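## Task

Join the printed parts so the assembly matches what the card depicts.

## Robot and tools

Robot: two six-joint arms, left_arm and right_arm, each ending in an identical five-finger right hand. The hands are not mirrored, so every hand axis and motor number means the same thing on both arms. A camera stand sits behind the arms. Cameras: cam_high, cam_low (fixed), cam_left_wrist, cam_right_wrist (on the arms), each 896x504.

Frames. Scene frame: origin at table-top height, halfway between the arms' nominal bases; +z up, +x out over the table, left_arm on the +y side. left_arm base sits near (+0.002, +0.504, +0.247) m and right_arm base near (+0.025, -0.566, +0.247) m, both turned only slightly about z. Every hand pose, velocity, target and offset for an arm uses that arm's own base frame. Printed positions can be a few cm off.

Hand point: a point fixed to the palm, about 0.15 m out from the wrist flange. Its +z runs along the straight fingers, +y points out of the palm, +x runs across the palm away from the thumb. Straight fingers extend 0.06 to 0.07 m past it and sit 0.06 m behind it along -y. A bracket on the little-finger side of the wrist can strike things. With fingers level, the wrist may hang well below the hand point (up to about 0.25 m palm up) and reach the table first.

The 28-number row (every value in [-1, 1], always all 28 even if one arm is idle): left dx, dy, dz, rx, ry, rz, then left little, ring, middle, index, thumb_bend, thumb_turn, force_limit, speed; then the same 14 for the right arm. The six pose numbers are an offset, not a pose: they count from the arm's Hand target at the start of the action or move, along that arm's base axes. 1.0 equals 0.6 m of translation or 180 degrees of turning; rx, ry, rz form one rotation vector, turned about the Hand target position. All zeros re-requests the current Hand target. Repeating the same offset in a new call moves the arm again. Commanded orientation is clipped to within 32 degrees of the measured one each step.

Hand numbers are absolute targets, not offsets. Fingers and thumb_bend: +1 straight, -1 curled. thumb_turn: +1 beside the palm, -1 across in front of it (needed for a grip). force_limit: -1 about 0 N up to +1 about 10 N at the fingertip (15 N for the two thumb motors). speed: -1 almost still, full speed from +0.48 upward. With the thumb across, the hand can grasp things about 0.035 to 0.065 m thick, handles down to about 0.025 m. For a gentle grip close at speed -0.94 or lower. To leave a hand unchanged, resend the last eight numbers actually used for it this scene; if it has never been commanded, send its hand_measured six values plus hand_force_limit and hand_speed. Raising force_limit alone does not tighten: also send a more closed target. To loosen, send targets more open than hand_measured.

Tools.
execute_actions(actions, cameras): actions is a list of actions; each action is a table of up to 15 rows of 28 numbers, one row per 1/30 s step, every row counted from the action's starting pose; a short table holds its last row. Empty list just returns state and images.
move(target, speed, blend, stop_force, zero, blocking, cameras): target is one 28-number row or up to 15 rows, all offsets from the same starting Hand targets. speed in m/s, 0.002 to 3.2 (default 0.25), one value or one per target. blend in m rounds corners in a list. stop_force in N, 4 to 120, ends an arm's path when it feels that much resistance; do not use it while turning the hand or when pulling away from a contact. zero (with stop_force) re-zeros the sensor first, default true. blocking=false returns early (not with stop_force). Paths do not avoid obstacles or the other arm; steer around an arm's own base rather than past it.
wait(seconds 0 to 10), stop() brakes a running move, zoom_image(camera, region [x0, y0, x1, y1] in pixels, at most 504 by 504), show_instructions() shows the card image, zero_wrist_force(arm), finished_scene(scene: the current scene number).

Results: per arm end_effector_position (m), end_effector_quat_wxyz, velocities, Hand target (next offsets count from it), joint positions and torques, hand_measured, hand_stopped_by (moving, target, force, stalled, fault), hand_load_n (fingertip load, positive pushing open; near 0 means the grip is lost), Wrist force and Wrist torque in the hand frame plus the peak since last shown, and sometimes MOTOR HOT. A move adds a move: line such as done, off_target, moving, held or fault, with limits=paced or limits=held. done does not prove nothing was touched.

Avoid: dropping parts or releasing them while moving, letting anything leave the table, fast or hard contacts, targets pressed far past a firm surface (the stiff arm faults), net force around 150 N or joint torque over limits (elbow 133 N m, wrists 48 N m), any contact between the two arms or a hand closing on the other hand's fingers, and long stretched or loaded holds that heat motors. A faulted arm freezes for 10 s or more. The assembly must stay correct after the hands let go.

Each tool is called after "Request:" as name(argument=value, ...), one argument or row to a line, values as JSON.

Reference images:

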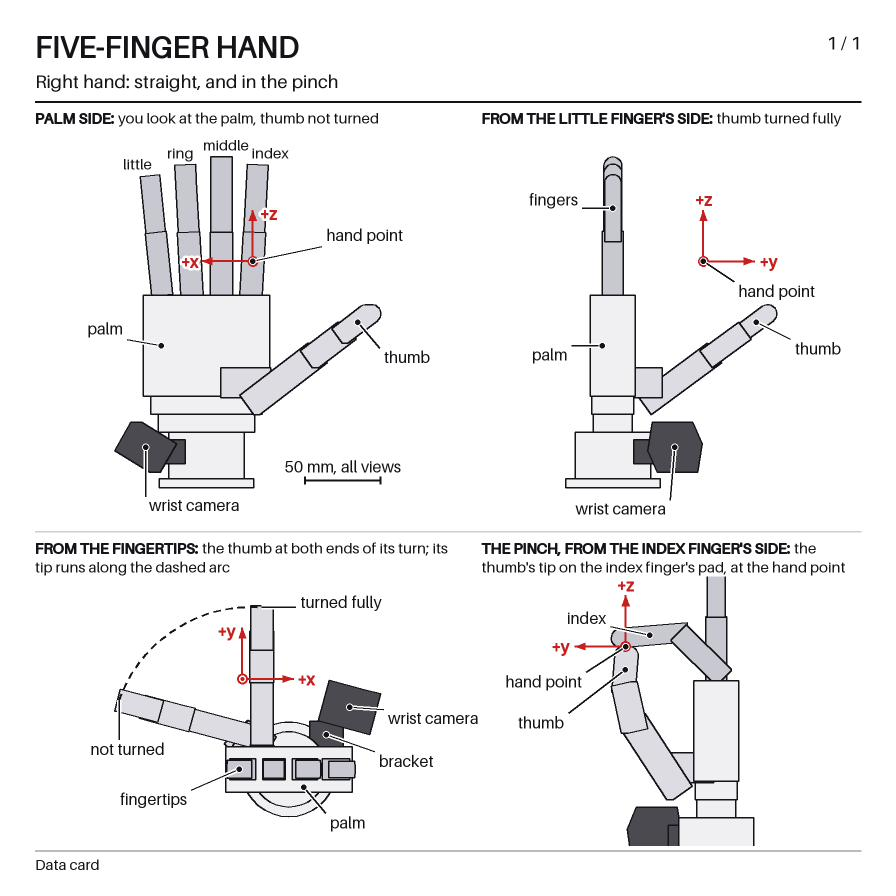

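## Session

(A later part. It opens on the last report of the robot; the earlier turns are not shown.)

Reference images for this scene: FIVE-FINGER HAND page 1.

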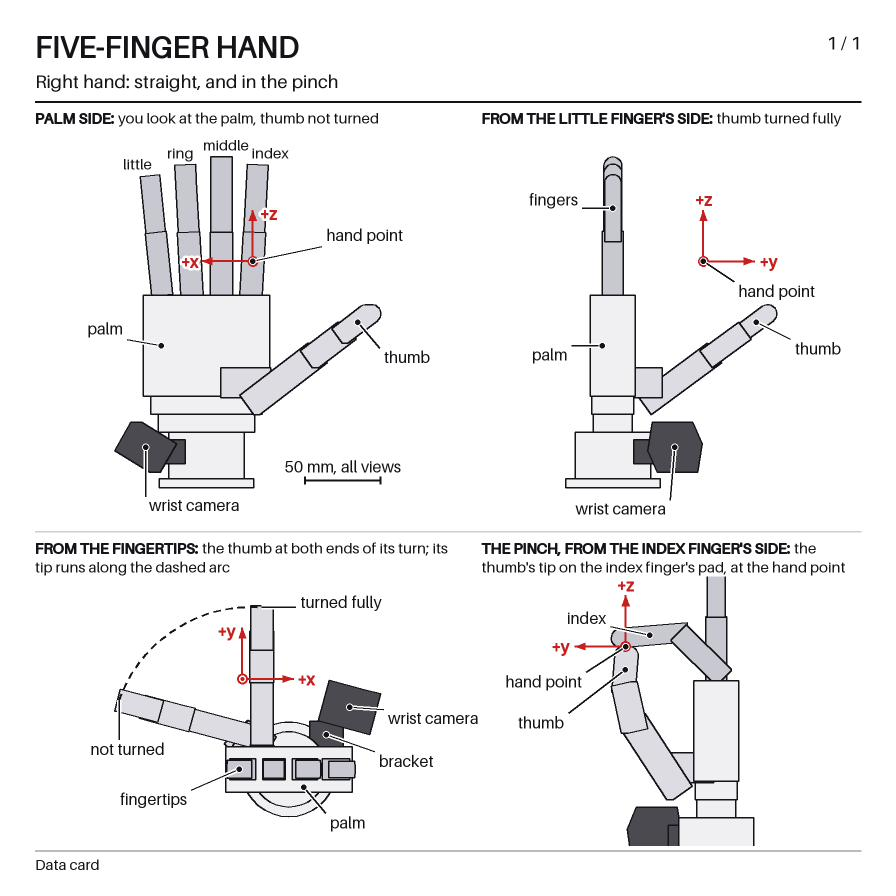

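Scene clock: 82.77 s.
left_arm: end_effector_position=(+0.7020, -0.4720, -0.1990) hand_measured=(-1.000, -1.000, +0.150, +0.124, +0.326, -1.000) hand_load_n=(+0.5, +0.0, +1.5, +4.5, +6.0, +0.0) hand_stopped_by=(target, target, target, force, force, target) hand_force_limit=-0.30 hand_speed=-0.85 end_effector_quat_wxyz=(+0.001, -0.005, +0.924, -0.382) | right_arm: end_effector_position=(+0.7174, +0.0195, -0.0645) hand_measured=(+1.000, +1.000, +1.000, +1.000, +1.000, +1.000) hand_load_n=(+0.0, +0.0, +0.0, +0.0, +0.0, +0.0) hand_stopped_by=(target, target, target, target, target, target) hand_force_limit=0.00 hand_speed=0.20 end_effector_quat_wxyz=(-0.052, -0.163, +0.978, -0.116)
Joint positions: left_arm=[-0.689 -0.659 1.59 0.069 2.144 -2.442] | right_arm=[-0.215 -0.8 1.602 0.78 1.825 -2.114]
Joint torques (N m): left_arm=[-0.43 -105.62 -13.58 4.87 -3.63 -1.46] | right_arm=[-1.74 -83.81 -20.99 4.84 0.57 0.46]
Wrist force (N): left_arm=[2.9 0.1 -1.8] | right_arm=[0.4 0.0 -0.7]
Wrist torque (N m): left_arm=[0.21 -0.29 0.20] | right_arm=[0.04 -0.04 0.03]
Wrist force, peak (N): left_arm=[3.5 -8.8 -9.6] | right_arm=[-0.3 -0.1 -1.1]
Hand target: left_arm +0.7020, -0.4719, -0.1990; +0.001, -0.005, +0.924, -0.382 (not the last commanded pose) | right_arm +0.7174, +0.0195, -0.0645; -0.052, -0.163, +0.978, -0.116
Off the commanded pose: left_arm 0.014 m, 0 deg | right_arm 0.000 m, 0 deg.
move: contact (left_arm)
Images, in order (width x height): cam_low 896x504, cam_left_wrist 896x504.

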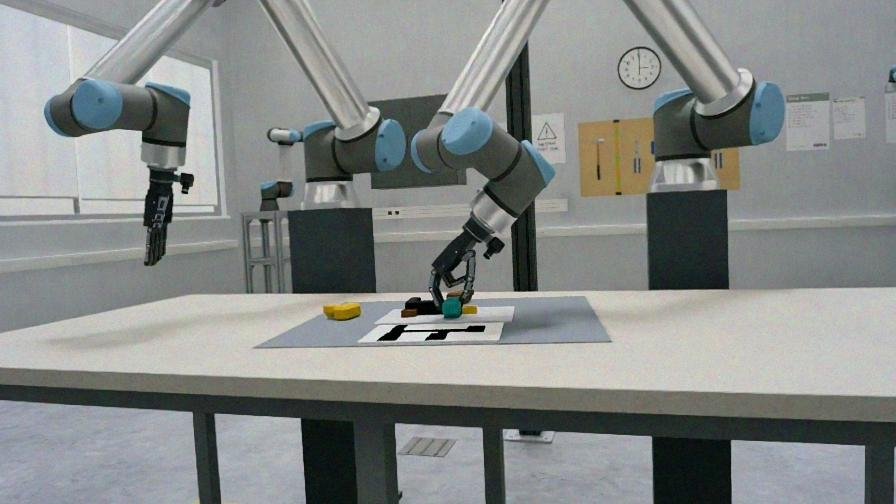

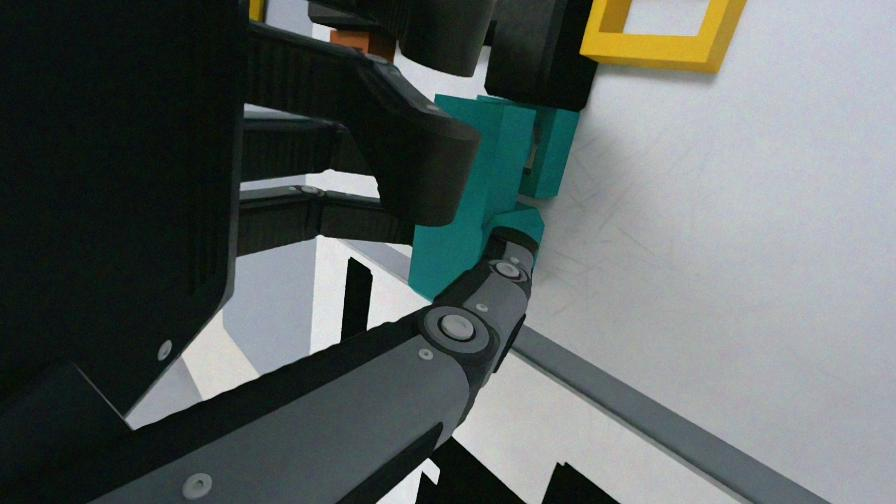

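Request:
move(
  target=[
    [0,0,0.004,0,0,0,-1,-1,0.15,0.05,-0.1,-1,-0.3,-0.85, 0,0,0,0,0,0,1,1,1,1,1,1,0,0.2],
    [0.0035,0.0012,0.004,0,0,0,-1,-1,0.15,0.05,-0.1,-1,-0.3,-0.85, 0,0,0,0,0,0,1,1,1,1,1,1,0,0.2],
  ],
  speed=0.02,
  cameras=[],
)

Request:
move(
  target=[0,0,-0.028,0,0,0,-1,-1,0.15,0.05,-0.1,-1,-0.3,-0.85, 0,0,0,0,0,0,1,1,1,1,1,1,0,0.2],
  speed=0.02,
  stop_force=4,
  cameras=["cam_left_wrist","cam_low"],
)

Request:
zoom_image(
  camera="cam_left_wrist",
  region=[480, 80, 600, 200],
)

Request:
zoom_image(
  camera="cam_low",
  region=[420, 270, 480, 330],
)

Scene clock: 84.77 s.
left_arm: end_effector_position=(+0.7039, -0.4713, -0.1966) hand_measured=(-1.000, -1.000, +0.150, +0.124, +0.326, -1.000) hand_load_n=(+0.0, +0.0, +2.0, +5.0, +6.0, +0.0) hand_stopped_by=(target, target, target, force, force, target) hand_force_limit=-0.30 hand_speed=-0.85 end_effector_quat_wxyz=(+0.001, -0.005, +0.924, -0.382) | right_arm: end_effector_position=(+0.7174, +0.0195, -0.0645) hand_measured=(+1.000, +1.000, +1.000, +1.000, +1.000, +1.000) hand_load_n=(+0.0, +0.0, +0.0, +0.0, +0.0, +0.0) hand_stopped_by=(target, target, target, target, target, target) hand_force_limit=0.00 hand_speed=0.20 end_effector_quat_wxyz=(-0.052, -0.163, +0.978, -0.116)
Joint positions: left_arm=[-0.686 -0.661 1.587 0.075 2.145 -2.439] | right_arm=[-0.215 -0.8 1.602 0.78 1.825 -2.114]
Joint torques (N m): left_arm=[10.18 -78.57 -27.31 5.23 4.76 1.82] | right_arm=[-3.3 -81.83 -22.47 5.33 1.11 0.1]
Wrist force (N): left_arm=[2.2 1.8 0.2] | right_arm=[0.3 0.2 -0.2]
Wrist torque (N m): left_arm=[0.15 -0.31 0.06] | right_arm=[0.05 -0.04 0.02]
Wrist force, peak (N): left_arm=[2.8 -0.3 -2.3] | right_arm=[0.6 0.0 -0.7]
Hand target: left_arm +0.7041, -0.4712, -0.1966; +0.001, -0.005, +0.924, -0.382 | right_arm +0.7174, +0.0195, -0.0645; -0.052, -0.163, +0.978, -0.116
Off the commanded pose: left_arm 0.000 m, 0 deg | right_arm 0.000 m, 0 deg.
move: done
No camera images: "cameras" was empty.

Scene clock: 86.17 s.
left_arm: end_effector_position=(+0.7040, -0.4712, -0.1991) hand_measured=(-1.000, -1.000, +0.150, +0.124, +0.326, -1.000) hand_load_n=(+0.0, +0.0, +1.0, +4.5, +6.0, +0.5) hand_stopped_by=(target, target, target, force, force, target) hand_force_limit=-0.30 hand_speed=-0.85 end_effector_quat_wxyz=(+0.001, -0.005, +0.924, -0.382) | right_arm: end_effector_position=(+0.7174, +0.0195, -0.0645) hand_measured=(+1.000, +1.000, +1.000, +1.000, +1.000, +1.000) hand_load_n=(+0.0, +0.0, +0.0, +0.0, +0.0, +0.0) hand_stopped_by=(target, target, target, target, target, target) hand_force_limit=0.00 hand_speed=0.20 end_effector_quat_wxyz=(-0.052, -0.163, +0.978, -0.116)
Joint positions: left_arm=[-0.686 -0.657 1.586 0.073 2.145 -2.439] | right_arm=[-0.215 -0.8 1.602 0.78 1.825 -2.114]
Joint torques (N m): left_arm=[10.09 -104.99 -13.56 5.07 -4.14 0.86] | right_arm=[-1.91 -81.01 -23.11 5.64 0.9 0.39]
Wrist force (N): left_arm=[3.3 -1.1 -2.6] | right_arm=[0.4 -0.2 -0.6]
Wrist torque (N m): left_arm=[0.24 -0.26 0.01] | right_arm=[0.01 -0.04 0.01]
Wrist force, peak (N): left_arm=[3.5 -9.2 -9.8] | right_arm=[0.6 -0.3 -0.8]
Hand target: left_arm +0.7040, -0.4712, -0.1991; +0.001, -0.005, +0.924, -0.382 (not the last commanded pose) | right_arm +0.7174, +0.0195, -0.0645; -0.052, -0.163, +0.978, -0.116
Off the commanded pose: left_arm 0.014 m, 0 deg | right_arm 0.000 m, 0 deg.
move: contact (left_arm)
Images, in order (width x height): cam_low 896x504, cam_left_wrist 896x504.

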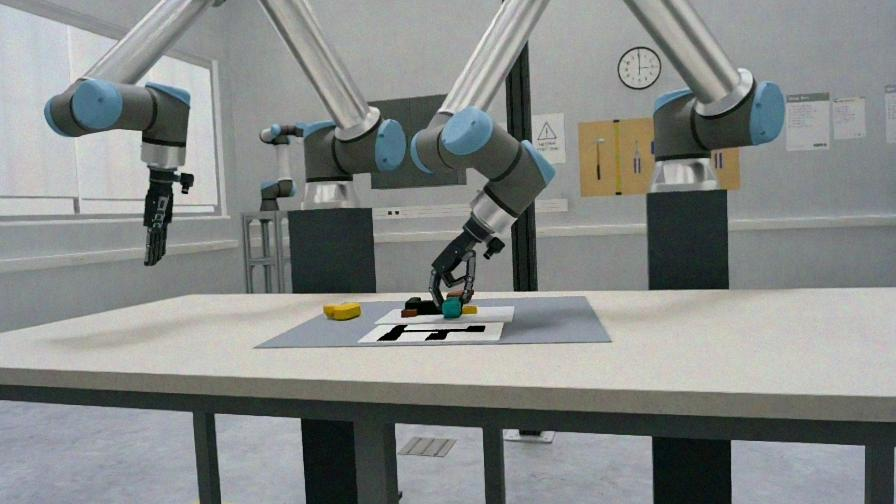

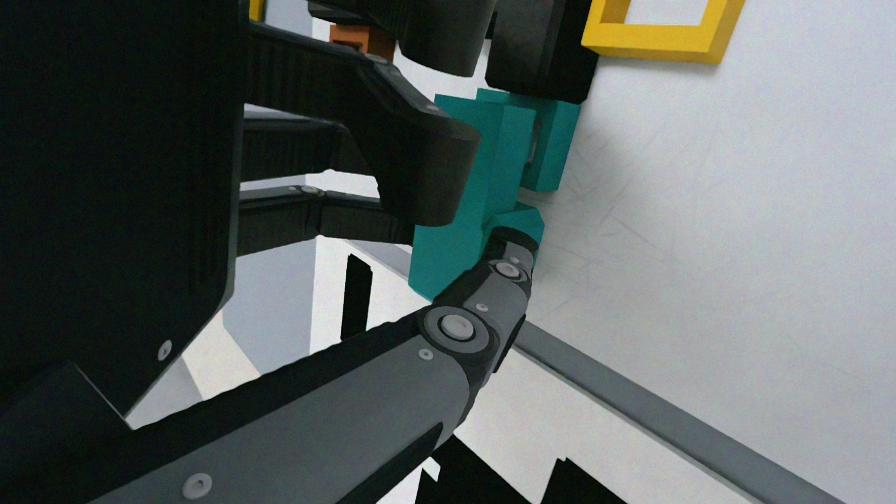

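Scaled by 4.200.

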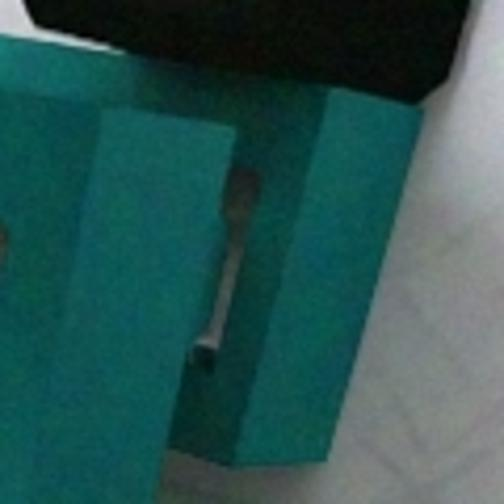

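Scaled by 8.400.

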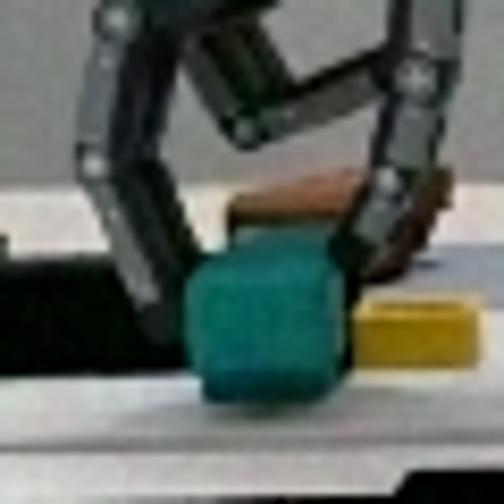

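Request:
move(
  target=[
    [0,0,0.003,0,0,0,-1,-1,0.15,0.05,-0.1,-1,-0.3,-0.85, 0,0,0,0,0,0,1,1,1,1,1,1,0,0.2],
    [-0.0012,0.0012,0.002,0,0,0,-1,-1,0.15,0.05,-0.1,-1,-0.3,-0.85, 0,0,0,0,0,0,1,1,1,1,1,1,0,0.2],
  ],
  speed=0.02,
  cameras=[],
)

Request:
move(
  target=[0,0,-0.026,0,0,0,-1,-1,0.15,0.05,-0.1,-1,-0.3,-0.85, 0,0,0,0,0,0,1,1,1,1,1,1,0,0.2],
  speed=0.02,
  stop_force=4,
  cameras=["cam_left_wrist","cam_low"],
)

Request:
zoom_image(
  camera="cam_left_wrist",
  region=[480, 80, 600, 200],
)

Request:
zoom_image(
  camera="cam_low",
  region=[420, 270, 480, 330],
)

Scene clock: 87.23 s.
left_arm: end_effector_position=(+0.7034, -0.4706, -0.1979) hand_measured=(-1.000, -1.000, +0.150, +0.124, +0.326, -1.000) hand_load_n=(+0.5, +0.0, +2.0, +4.5, +6.0, +0.0) hand_stopped_by=(target, target, target, force, force, target) hand_force_limit=-0.30 hand_speed=-0.85 end_effector_quat_wxyz=(+0.001, -0.005, +0.924, -0.382) | right_arm: end_effector_position=(+0.7174, +0.0195, -0.0645) hand_measured=(+1.000, +1.000, +1.000, +1.000, +1.000, +1.000) hand_load_n=(+0.0, +0.0, +0.0, +0.0, +0.0, +0.0) hand_stopped_by=(target, target, target, target, target, target) hand_force_limit=0.00 hand_speed=0.20 end_effector_quat_wxyz=(-0.052, -0.163, +0.978, -0.116)
Joint positions: left_arm=[-0.686 -0.659 1.588 0.074 2.145 -2.439] | right_arm=[-0.215 -0.8 1.602 0.78 1.825 -2.114]
Joint torques (N m): left_arm=[11.6 -108.79 -14.12 -0.88 0.05 1.81] | right_arm=[-6.39 -83.97 -22.43 5.19 1.07 0.27]
Wrist force (N): left_arm=[2.3 2.0 0.4] | right_arm=[0.5 0.2 -0.4]
Wrist torque (N m): left_arm=[0.17 -0.33 0.07] | right_arm=[0.05 -0.06 0.03]
Wrist force, peak (N): left_arm=[3.0 -1.4 -3.0] | right_arm=[0.2 0.0 -0.9]
Hand target: left_arm +0.7033, -0.4705, -0.1979; +0.001, -0.005, +0.924, -0.382 | right_arm +0.7174, +0.0195, -0.0645; -0.052, -0.163, +0.978, -0.116
Off the commanded pose: left_arm 0.000 m, 0 deg | right_arm 0.000 m, 0 deg.
move: done
No camera images: "cameras" was empty.

Scene clock: 88.47 s.
left_arm: end_effector_position=(+0.7033, -0.4705, -0.1991) hand_measured=(-1.000, -1.000, +0.150, +0.124, +0.326, -1.000) hand_load_n=(+0.0, +0.5, +1.5, +4.5, +6.0, +0.0) hand_stopped_by=(target, target, target, force, force, target) hand_force_limit=-0.30 hand_speed=-0.85 end_effector_quat_wxyz=(+0.001, -0.005, +0.924, -0.382) | right_arm: end_effector_position=(+0.7174, +0.0195, -0.0645) hand_measured=(+1.000, +1.000, +1.000, +1.000, +1.000, +1.000) hand_load_n=(+0.0, +0.0, +0.0, +0.0, +0.0, +0.0) hand_stopped_by=(target, target, target, target, target, target) hand_force_limit=0.00 hand_speed=0.20 end_effector_quat_wxyz=(-0.052, -0.163, +0.978, -0.116)
Joint positions: left_arm=[-0.686 -0.658 1.589 0.072 2.145 -2.439] | right_arm=[-0.215 -0.8 1.602 0.78 1.825 -2.114]
Joint torques (N m): left_arm=[9.96 -105.5 -13.16 5.33 0.31 1.23] | right_arm=[-5.67 -86.3 -22.74 4.87 1.02 0.1]
Wrist force (N): left_arm=[2.3 -1.9 -3.4] | right_arm=[0.7 0.1 -0.3]
Wrist torque (N m): left_arm=[0.27 -0.20 -0.03] | right_arm=[0.03 -0.10 0.03]
Wrist force, peak (N): left_arm=[3.0 -10.9 -10.7] | right_arm=[0.5 -0.1 -0.7]
Hand target: left_arm +0.7033, -0.4705, -0.1991; +0.001, -0.005, +0.924, -0.382 (not the last commanded pose) | right_arm +0.7174, +0.0195, -0.0645; -0.052, -0.163, +0.978, -0.116
Off the commanded pose: left_arm 0.014 m, 0 deg | right_arm 0.000 m, 0 deg.
move: contact (left_arm)
Images, in order (width x height): cam_low 896x504, cam_left_wrist 896x504.

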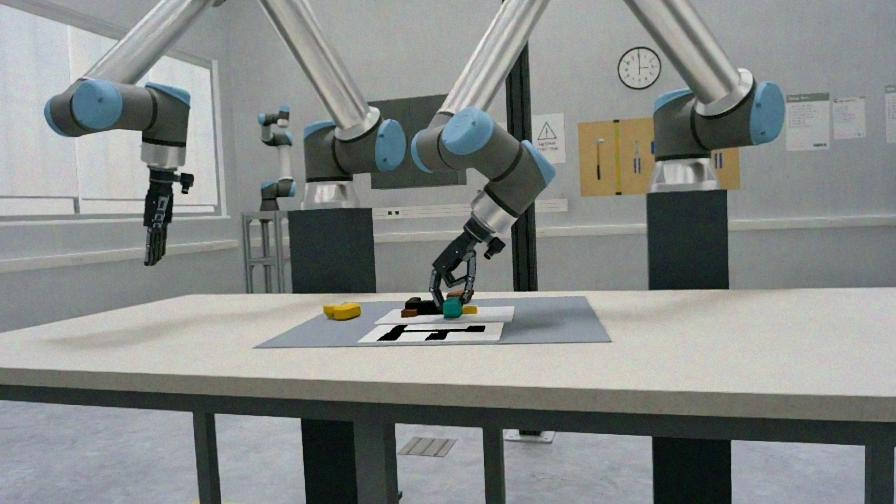

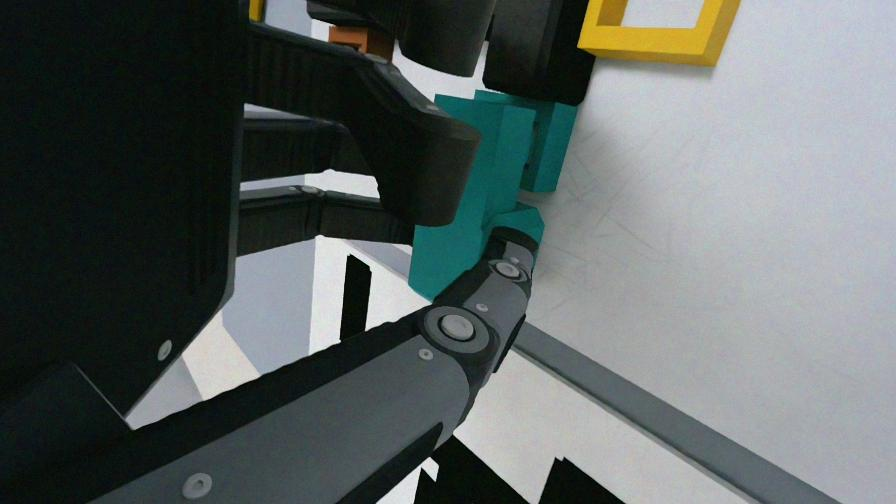

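Scaled by 4.200.

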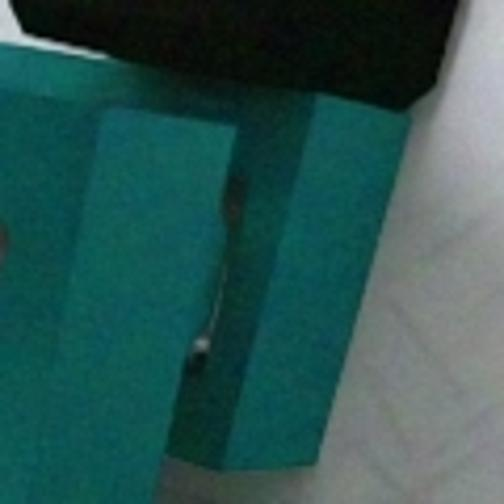

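Scaled by 8.400.

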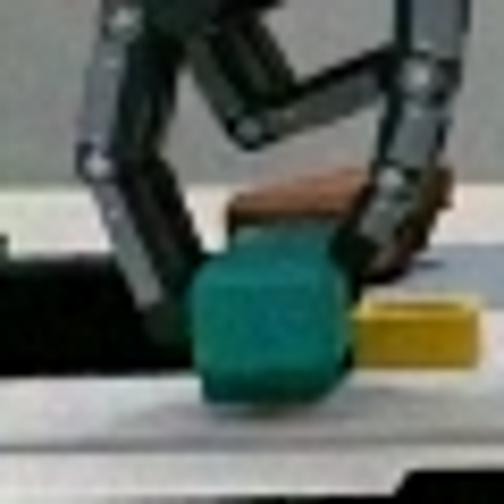

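Request:
move(
  target=[
    [0,0,0.003,0,0,0,-1,-1,0.15,0.05,-0.1,-1,-0.3,-0.85, 0,0,0,0,0,0,1,1,1,1,1,1,0,0.2],
    [0.0015,0.0,0.002,0,0,0,-1,-1,0.15,0.05,-0.1,-1,-0.3,-0.85, 0,0,0,0,0,0,1,1,1,1,1,1,0,0.2],
  ],
  speed=0.02,
  cameras=[],
)

Request:
move(
  target=[0,0,-0.026,0,0,0,-1,-1,0.15,0.05,-0.1,-1,-0.3,-0.85, 0,0,0,0,0,0,1,1,1,1,1,1,0,0.2],
  speed=0.02,
  stop_force=5,
  cameras=["cam_left_wrist","cam_low"],
)

Request:
zoom_image(
  camera="cam_left_wrist",
  region=[480, 80, 600, 200],
)

Request:
zoom_image(
  camera="cam_low",
  region=[400, 220, 520, 340],
)

Scene clock: 89.87 s.
left_arm: end_effector_position=(+0.7041, -0.4705, -0.1977) hand_measured=(-1.000, -1.000, +0.150, +0.124, +0.326, -1.000) hand_load_n=(+0.0, +0.0, +2.0, +5.0, +6.0, +0.0) hand_stopped_by=(target, target, target, force, force, target) hand_force_limit=-0.30 hand_speed=-0.85 end_effector_quat_wxyz=(+0.001, -0.005, +0.924, -0.382) | right_arm: end_effector_position=(+0.7174, +0.0195, -0.0645) hand_measured=(+1.000, +1.000, +1.000, +1.000, +1.000, +1.000) hand_load_n=(+0.0, +0.0, +0.0, +0.0, +0.0, +0.0) hand_stopped_by=(target, target, target, target, target, target) hand_force_limit=0.00 hand_speed=0.20 end_effector_quat_wxyz=(-0.052, -0.163, +0.978, -0.116)
Joint positions: left_arm=[-0.685 -0.659 1.587 0.074 2.145 -2.438] | right_arm=[-0.215 -0.8 1.602 0.78 1.825 -2.114]
Joint torques (N m): left_arm=[12.51 -77.33 -27.72 5.25 4.52 1.79] | right_arm=[-2.3 -80.59 -21.58 5.09 0.67 0.06]
Wrist force (N): left_arm=[2.0 1.9 0.0] | right_arm=[0.0 -0.3 -0.4]
Wrist torque (N m): left_arm=[0.17 -0.28 0.06] | right_arm=[-0.02 0.02 -0.01]
Wrist force, peak (N): left_arm=[2.8 -1.6 -3.2] | right_arm=[0.4 0.3 -0.9]
Hand target: left_arm +0.7042, -0.4705, -0.1979; +0.001, -0.005, +0.924, -0.382 | right_arm +0.7174, +0.0195, -0.0645; -0.052, -0.163, +0.978, -0.116
Off the commanded pose: left_arm 0.000 m, 0 deg | right_arm 0.000 m, 0 deg.
move: done
No camera images: "cameras" was empty.

Scene clock: 91.13 s.
left_arm: end_effector_position=(+0.7042, -0.4704, -0.1991) hand_measured=(-1.000, -1.000, +0.150, +0.124, +0.326, -1.000) hand_load_n=(+0.0, +0.0, +1.0, +4.5, +6.0, +0.0) hand_stopped_by=(target, target, target, force, force, target) hand_force_limit=-0.30 hand_speed=-0.85 end_effector_quat_wxyz=(+0.001, -0.005, +0.924, -0.382) | right_arm: end_effector_position=(+0.7174, +0.0195, -0.0645) hand_measured=(+1.000, +1.000, +1.000, +1.000, +1.000, +1.000) hand_load_n=(+0.5, +0.5, +0.0, +0.0, +0.0, +0.0) hand_stopped_by=(target, target, target, target, target, target) hand_force_limit=0.00 hand_speed=0.20 end_effector_quat_wxyz=(-0.052, -0.163, +0.978, -0.116)
Joint positions: left_arm=[-0.685 -0.657 1.587 0.074 2.145 -2.438] | right_arm=[-0.215 -0.8 1.602 0.78 1.825 -2.114]
Joint torques (N m): left_arm=[3.72 -105.9 -13.44 5.01 -4.21 -0.3] | right_arm=[-3.72 -82.52 -21.86 5.25 0.97 0.24]
Wrist force (N): left_arm=[3.1 -1.1 -2.7] | right_arm=[0.5 -0.1 -0.5]
Wrist torque (N m): left_arm=[0.24 -0.22 0.00] | right_arm=[0.02 -0.05 0.03]
Wrist force, peak (N): left_arm=[3.8 -8.6 -10.1] | right_arm=[0.7 0.1 -0.9]
Hand target: left_arm +0.7042, -0.4704, -0.1991; +0.001, -0.005, +0.924, -0.382 (not the last commanded pose) | right_arm +0.7174, +0.0195, -0.0645; -0.052, -0.163, +0.978, -0.116
Off the commanded pose: left_arm 0.014 m, 0 deg | right_arm 0.000 m, 0 deg.
move: contact (left_arm)
Images, in order (width x height): cam_low 896x504, cam_left_wrist 896x504.

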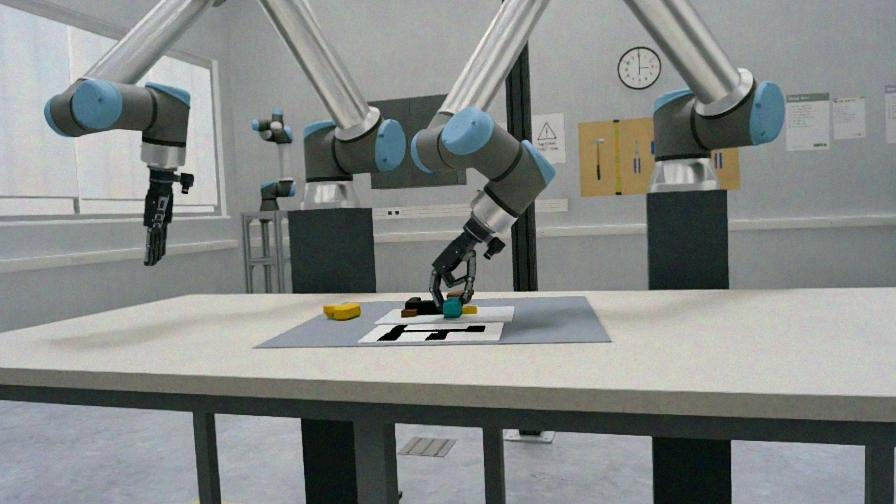

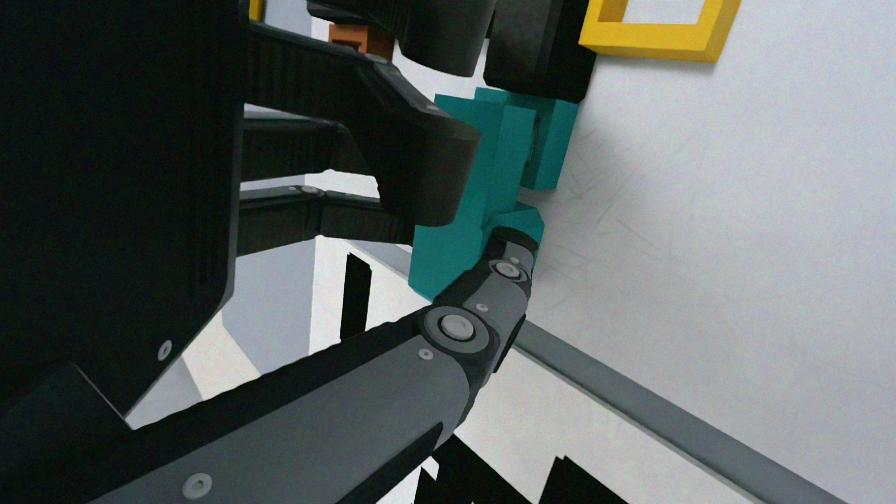

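Scaled by 4.200.

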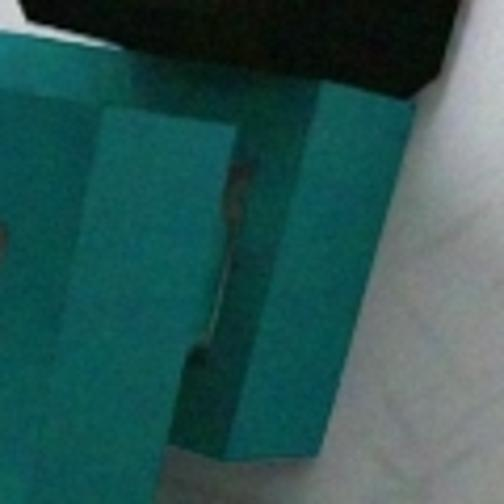

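Scaled by 4.200.

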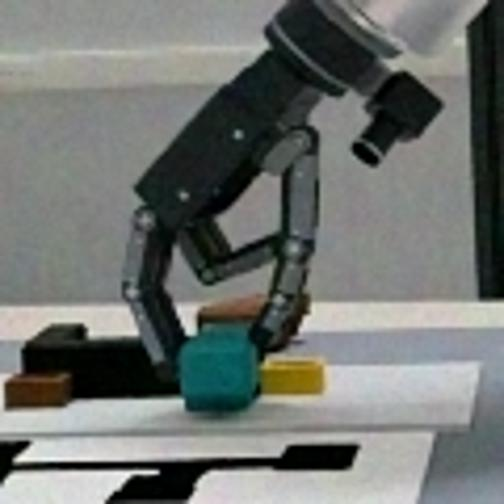

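Request:
move(
  target=[
    [0,0,0.005,0,0,0,-1,-1,0.15,0.05,-0.1,-1,-0.3,-0.85, 0,0,0,0,0,0,1,1,1,1,1,1,0,0.2],
    [0.0,0.0027,0.005,-0.028,0,0,-1,-1,0.15,0.05,-0.1,-1,-0.3,-0.85, 0,0,0,0,0,0,1,1,1,1,1,1,0,0.2],
  ],
  speed=0.02,
  cameras=["cam_left_wrist","cam_low"],
)

Request:
zoom_image(
  camera="cam_left_wrist",
  region=[480, 80, 600, 200],
)

Request:
zoom_image(
  camera="cam_low",
  region=[420, 270, 480, 330],
)

Scene clock: 94.73 s.
left_arm: end_effector_position=(+0.7042, -0.4688, -0.1961) hand_measured=(-1.000, -1.000, +0.150, +0.124, +0.326, -1.000) hand_load_n=(+0.0, +0.0, +2.0, +5.0, +6.0, +0.0) hand_stopped_by=(target, target, target, force, force, target) hand_force_limit=-0.30 hand_speed=-0.85 end_effector_quat_wxyz=(+0.001, -0.005, +0.906, -0.422) | right_arm: end_effector_position=(+0.7174, +0.0195, -0.0645) hand_measured=(+1.000, +1.000, +1.000, +1.000, +1.000, +1.000) hand_load_n=(+0.0, +0.0, +0.0, +0.0, +0.0, +0.0) hand_stopped_by=(target, target, target, target, target, target) hand_force_limit=0.00 hand_speed=0.20 end_effector_quat_wxyz=(-0.052, -0.163, +0.978, -0.116)
Joint positions: left_arm=[-0.662 -0.665 1.618 -0.018 2.215 -2.462] | right_arm=[-0.215 -0.8 1.602 0.78 1.825 -2.114]
Joint torques (N m): left_arm=[13.01 -107.87 -13.91 -1.21 4.8 -3.19] | right_arm=[-3.47 -84.28 -22.54 5.15 0.65 1.04]
Wrist force (N): left_arm=[2.1 2.0 0.0] | right_arm=[0.6 -0.4 -0.7]
Wrist torque (N m): left_arm=[0.18 -0.29 0.21] | right_arm=[-0.02 -0.08 0.02]
Wrist force, peak (N): left_arm=[3.2 -1.4 -2.8] | right_arm=[0.6 -0.4 -0.7]
Hand target: left_arm +0.7042, -0.4688, -0.1961; +0.001, -0.005, +0.906, -0.423 | right_arm +0.7174, +0.0195, -0.0645; -0.052, -0.163, +0.978, -0.116
Off the commanded pose: left_arm 0.000 m, 0 deg | right_arm 0.000 m, 0 deg.
move: done
Images, in order (width x height): cam_low 896x504, cam_left_wrist 896x504.

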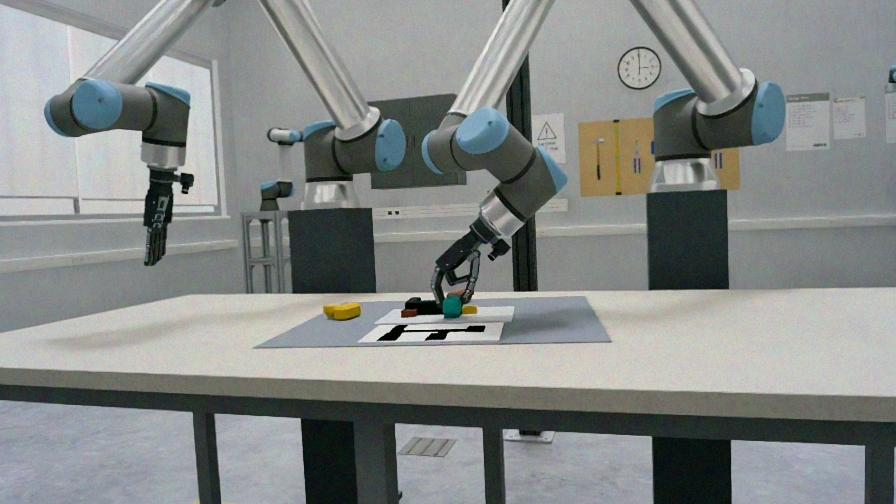

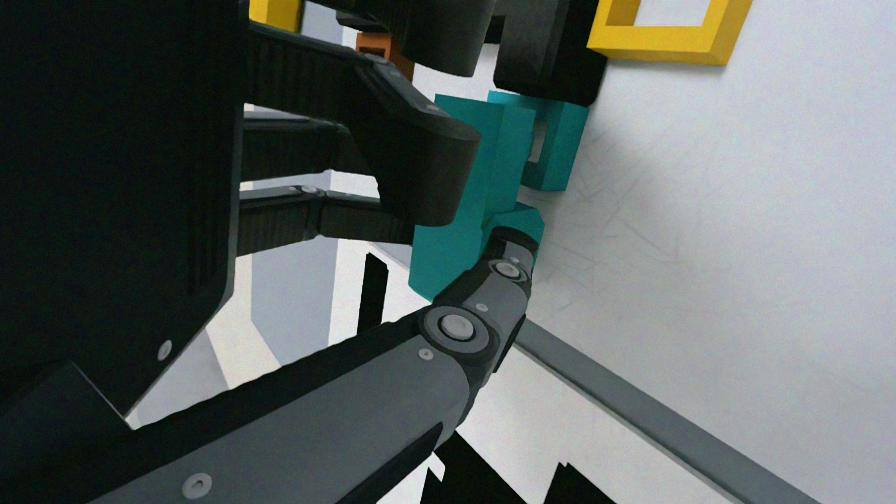

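Scaled by 4.200.

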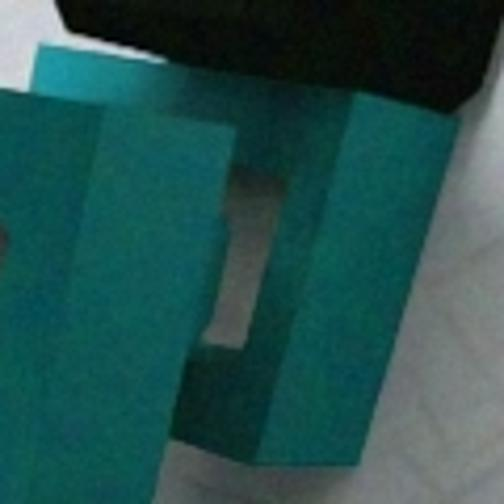

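Scaled by 8.400.

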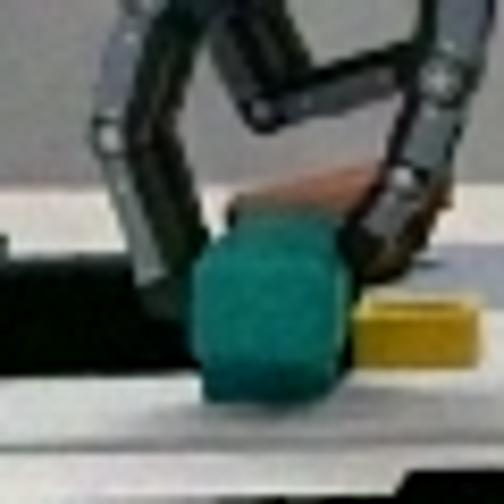

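Request:
move(
  target=[
    [0,0.0021,0,0,0,0,-1,-1,0.15,0.05,-0.1,-1,-0.3,-0.85, 0,0,0,0,0,0,1,1,1,1,1,1,0,0.2],
    [0,0.0021,-0.028,0,0,0,-1,-1,0.15,0.05,-0.1,-1,-0.3,-0.85, 0,0,0,0,0,0,1,1,1,1,1,1,0,0.2],
  ],
  speed=0.02,
  stop_force=5,
  cameras=["cam_left_wrist","cam_low"],
)

Request:
zoom_image(
  camera="cam_left_wrist",
  region=[480, 80, 600, 200],
)

Request:
zoom_image(
  camera="cam_low",
  region=[420, 270, 480, 330],
)

Scene clock: 96.63 s.
left_arm: end_effector_position=(+0.7041, -0.4676, -0.2013) hand_measured=(-1.000, -1.000, +0.150, +0.124, +0.326, -1.000) hand_load_n=(+0.0, +0.0, +2.0, +4.5, +6.0, -0.5) hand_stopped_by=(target, target, target, force, force, target) hand_force_limit=-0.30 hand_speed=-0.85 end_effector_quat_wxyz=(+0.001, -0.005, +0.906, -0.423) | right_arm: end_effector_position=(+0.7174, +0.0195, -0.0645) hand_measured=(+1.000, +1.000, +1.000, +1.000, +1.000, +1.000) hand_load_n=(+0.0, +0.0, +0.0, +0.0, +0.0, +0.0) hand_stopped_by=(target, target, target, target, target, target) hand_force_limit=0.00 hand_speed=0.20 end_effector_quat_wxyz=(-0.052, -0.163, +0.978, -0.116)
Joint positions: left_arm=[-0.661 -0.659 1.618 -0.024 2.216 -2.461] | right_arm=[-0.215 -0.8 1.602 0.78 1.825 -2.114]
Joint torques (N m): left_arm=[8.58 -104.6 -12.6 5.17 -4.25 0.58] | right_arm=[-3.56 -85.47 -23.41 4.65 0.7 0.08]
Wrist force (N): left_arm=[2.5 -1.7 -2.0] | right_arm=[0.4 0.1 -0.5]
Wrist torque (N m): left_arm=[0.26 -0.17 -0.04] | right_arm=[0.05 -0.04 0.03]
Wrist force, peak (N): left_arm=[4.5 -13.2 -12.4] | right_arm=[0.8 0.1 -0.7]
Hand target: left_arm +0.7041, -0.4676, -0.2013; +0.001, -0.005, +0.906, -0.423 (not the last commanded pose) | right_arm +0.7174, +0.0195, -0.0645; -0.052, -0.163, +0.978, -0.116
Off the commanded pose: left_arm 0.012 m, 0 deg | right_arm 0.000 m, 0 deg.
move: contact (left_arm); path passed 1 of 2 targets
Images, in order (width x height): cam_low 896x504, cam_left_wrist 896x504.

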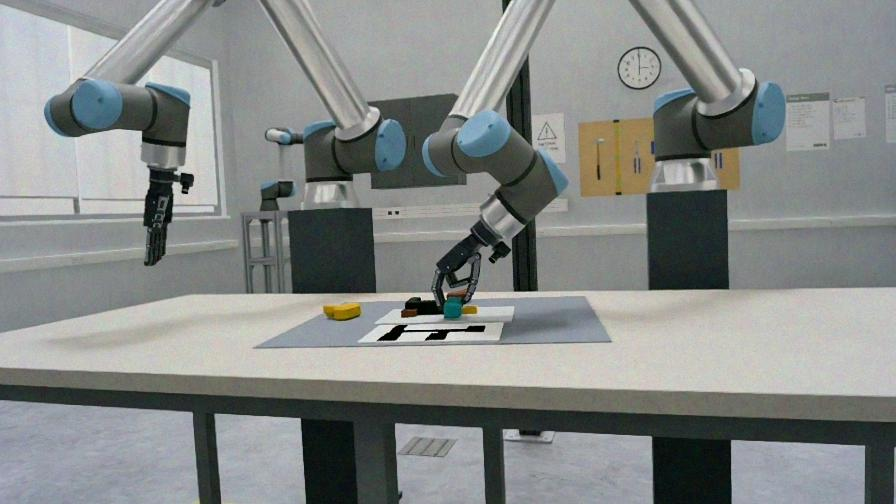

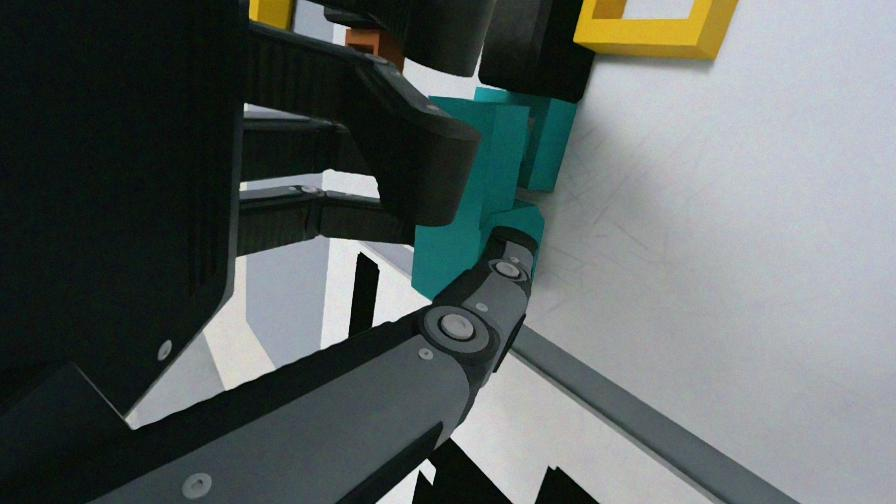

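Scaled by 4.200.

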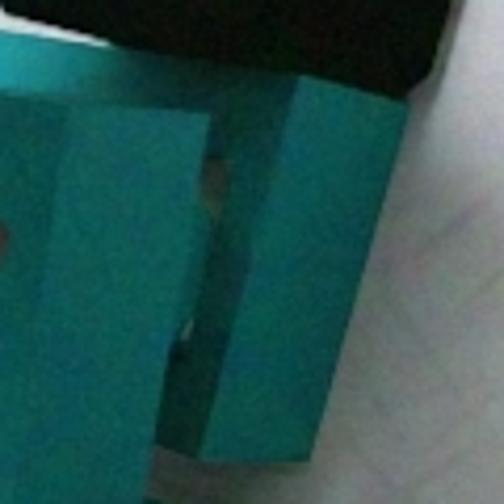

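Scaled by 8.400.

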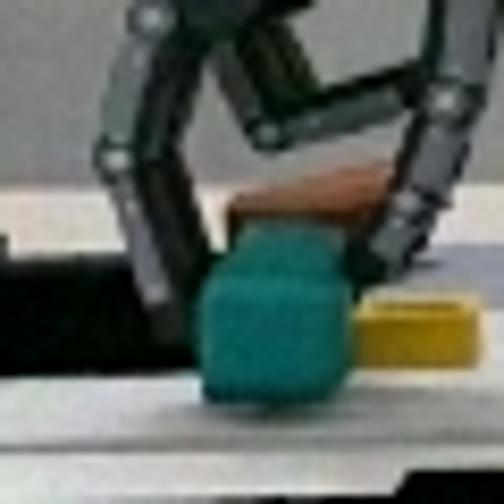

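Request:
move(
  target=[
    [0,0,0.08,0,0,0,-1,-1,0.15,0.05,-0.1,-1,-0.3,-0.85, 0,0,0,0,0,0,1,1,1,1,1,1,0,0.2],
    [0.1,0,0.4,0,-0.27,0,-1,-1,0.15,0.05,-0.1,-1,-0.3,-0.85, 0,0,0,0,0,0,1,1,1,1,1,1,0,0.2],
  ],
  speed=0.15,
  cameras=["cam_left_wrist","cam_low"],
)

Request:
zoom_image(
  camera="cam_low",
  region=[400, 150, 540, 290],
)

Scene clock: 102.03 s.
left_arm: end_effector_position=(+0.7641, -0.4676, +0.0386) hand_measured=(-1.000, -1.000, +0.150, +0.124, +0.326, -1.000) hand_load_n=(+0.0, +0.0, +2.0, +4.5, +6.0, -0.5) hand_stopped_by=(target, target, target, force, force, target) hand_force_limit=-0.30 hand_speed=-0.85 end_effector_quat_wxyz=(+0.374, +0.169, +0.826, -0.387) | right_arm: end_effector_position=(+0.7174, +0.0195, -0.0645) hand_measured=(+1.000, +1.000, +1.000, +1.000, +1.000, +1.000) hand_load_n=(+0.0, +0.0, +0.0, +0.0, +0.0, +0.0) hand_stopped_by=(target, target, target, target, target, target) hand_force_limit=0.00 hand_speed=0.20 end_effector_quat_wxyz=(-0.052, -0.163, +0.978, -0.116)
Joint positions: left_arm=[-0.75 -1.03 1.905 -0.428 1.802 -2.062] | right_arm=[-0.215 -0.8 1.602 0.78 1.825 -2.114]
Joint torques (N m): left_arm=[-10.14 -90.44 -18.71 -3.7 -4.17 1.75] | right_arm=[-3.71 -84.14 -21.6 5.44 0.89 0.64]
Wrist force (N): left_arm=[3.0 0.8 -0.1] | right_arm=[0.1 0.6 -0.8]
Wrist torque (N m): left_arm=[0.08 -0.44 -0.11] | right_arm=[0.14 0.01 0.02]
Wrist force, peak (N): left_arm=[2.6 -2.0 -1.9] | right_arm=[0.6 -0.4 -0.9]
Hand target: left_arm +0.7641, -0.4676, +0.0387; +0.374, +0.170, +0.826, -0.387 | right_arm +0.7174, +0.0195, -0.0645; -0.052, -0.163, +0.978, -0.116
Off the commanded pose: left_arm 0.000 m, 0 deg | right_arm 0.000 m, 0 deg.
move: done
Images, in order (width x height): cam_low 896x504, cam_left_wrist 896x504.

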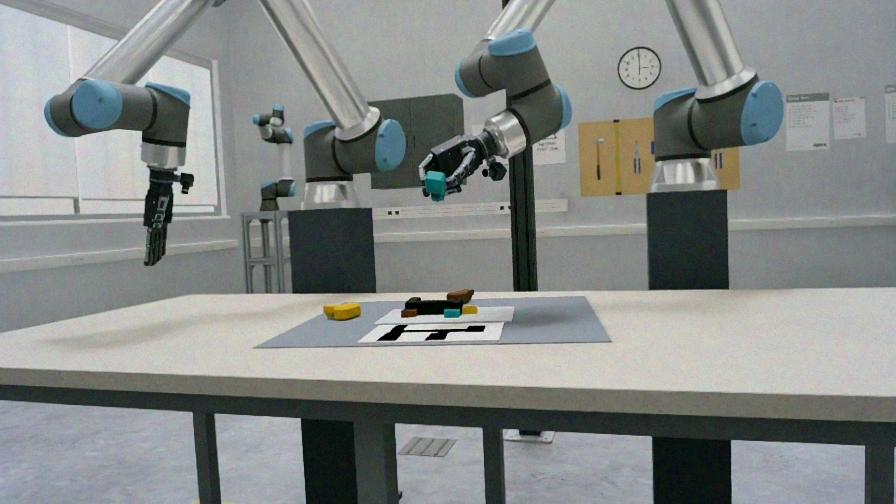

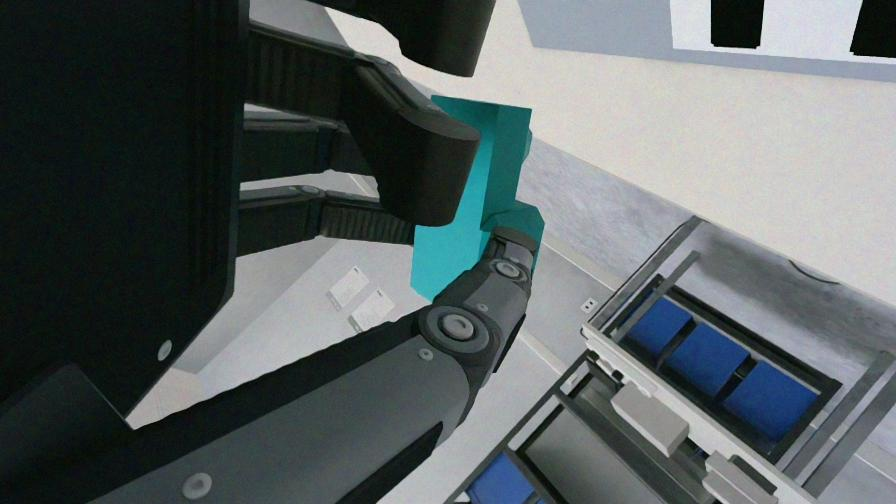

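Scaled by 3.600.

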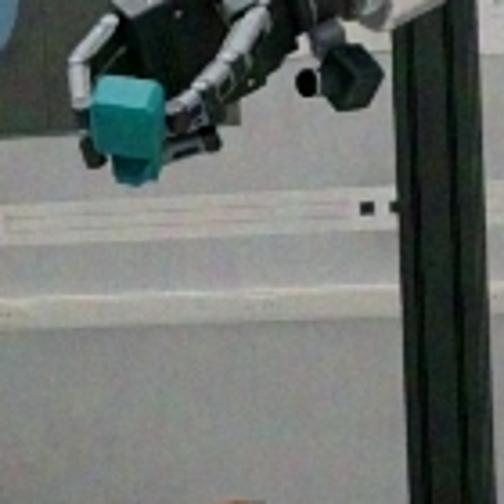

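Request:
zoom_image(
  camera="cam_low",
  region=[418, 160, 458, 210],
)

Scaled by 10.080.

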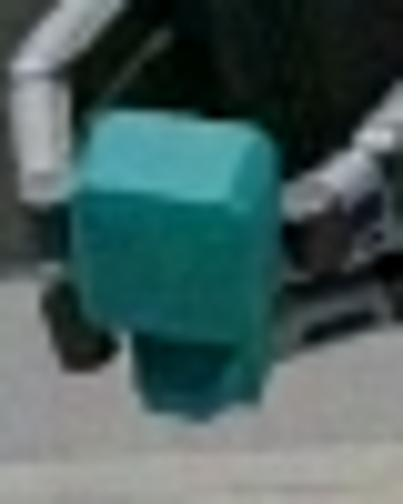

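Request:
move(
  target=[
    [0,0,0,0.027,0.269,0.0085,-1,-1,0.15,0.05,-0.1,-1,-0.3,-0.85, 0,0,0,0,0,0,1,1,1,1,1,1,0,0.2],
    [-0.107,0.329,-0.3145,0.027,0.269,0.0085,-1,-1,0.15,0.05,-0.1,-1,-0.3,-0.85, 0,0,0,0,0,0,1,1,1,1,1,1,0,0.2],
  ],
  speed=0.25,
  blend=0.03,
  cameras=["cam_left_wrist","cam_low"],
)

Request:
zoom_image(
  camera="cam_low",
  region=[520, 220, 620, 320],
)

Scene clock: 106.67 s.
left_arm: end_effector_position=(+0.7000, -0.2705, -0.1497) hand_measured=(-1.000, -1.000, +0.150, +0.124, +0.326, -1.000) hand_load_n=(+0.0, +0.0, +2.0, +4.5, +6.0, +0.0) hand_stopped_by=(target, target, target, force, force, target) hand_force_limit=-0.30 hand_speed=-0.85 end_effector_quat_wxyz=(+0.000, +0.000, +0.924, -0.383) | right_arm: end_effector_position=(+0.7174, +0.0195, -0.0645) hand_measured=(+1.000, +1.000, +1.000, +1.000, +1.000, +1.000) hand_load_n=(+0.0, +0.0, +0.0, +0.0, +0.0, -0.5) hand_stopped_by=(target, target, target, target, target, target) hand_force_limit=0.00 hand_speed=0.20 end_effector_quat_wxyz=(-0.052, -0.163, +0.978, -0.116)
Joint positions: left_arm=[-0.442 -0.756 1.728 0.194 2.266 -2.16] | right_arm=[-0.215 -0.8 1.602 0.78 1.825 -2.114]
Joint torques (N m): left_arm=[11.78 -69.83 -12.2 -0.31 5.1 2.03] | right_arm=[-5.59 -81.61 -23.11 4.88 0.84 0.42]
Wrist force (N): left_arm=[1.4 1.2 0.2] | right_arm=[0.4 -0.1 -0.7]
Wrist torque (N m): left_arm=[0.08 -0.12 -0.04] | right_arm=[0.03 -0.04 0.02]
Wrist force, peak (N): left_arm=[3.6 0.8 0.2] | right_arm=[0.7 0.2 -1.0]
Hand target: left_arm +0.6999, -0.2702, -0.1500; +0.000, +0.001, +0.924, -0.383 | right_arm +0.7174, +0.0195, -0.0645; -0.052, -0.163, +0.978, -0.116
Off the commanded pose: left_arm 0.000 m, 0 deg | right_arm 0.000 m, 0 deg.
move: done
Images, in order (width x height): cam_low 896x504, cam_left_wrist 896x504.

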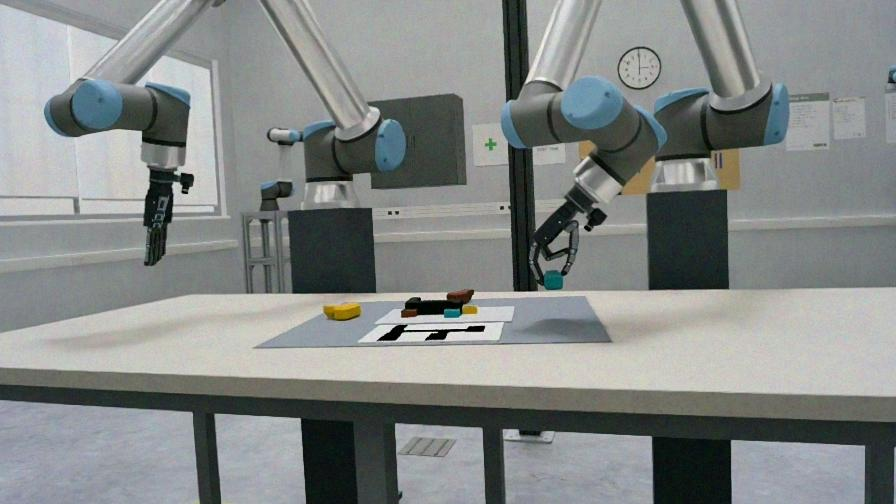

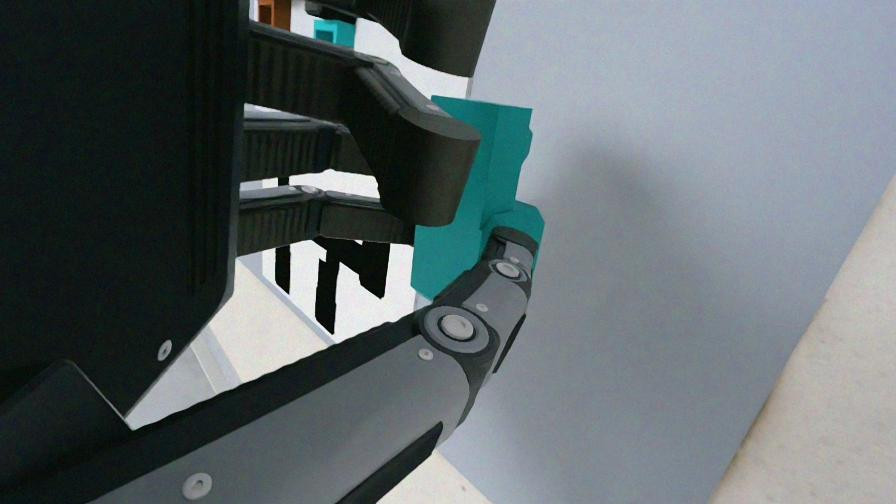

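Scaled by 5.040.

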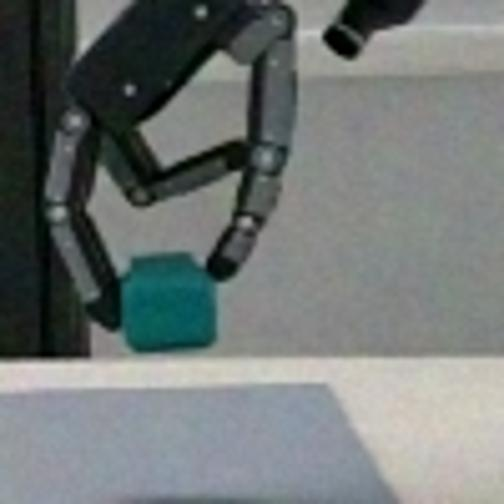

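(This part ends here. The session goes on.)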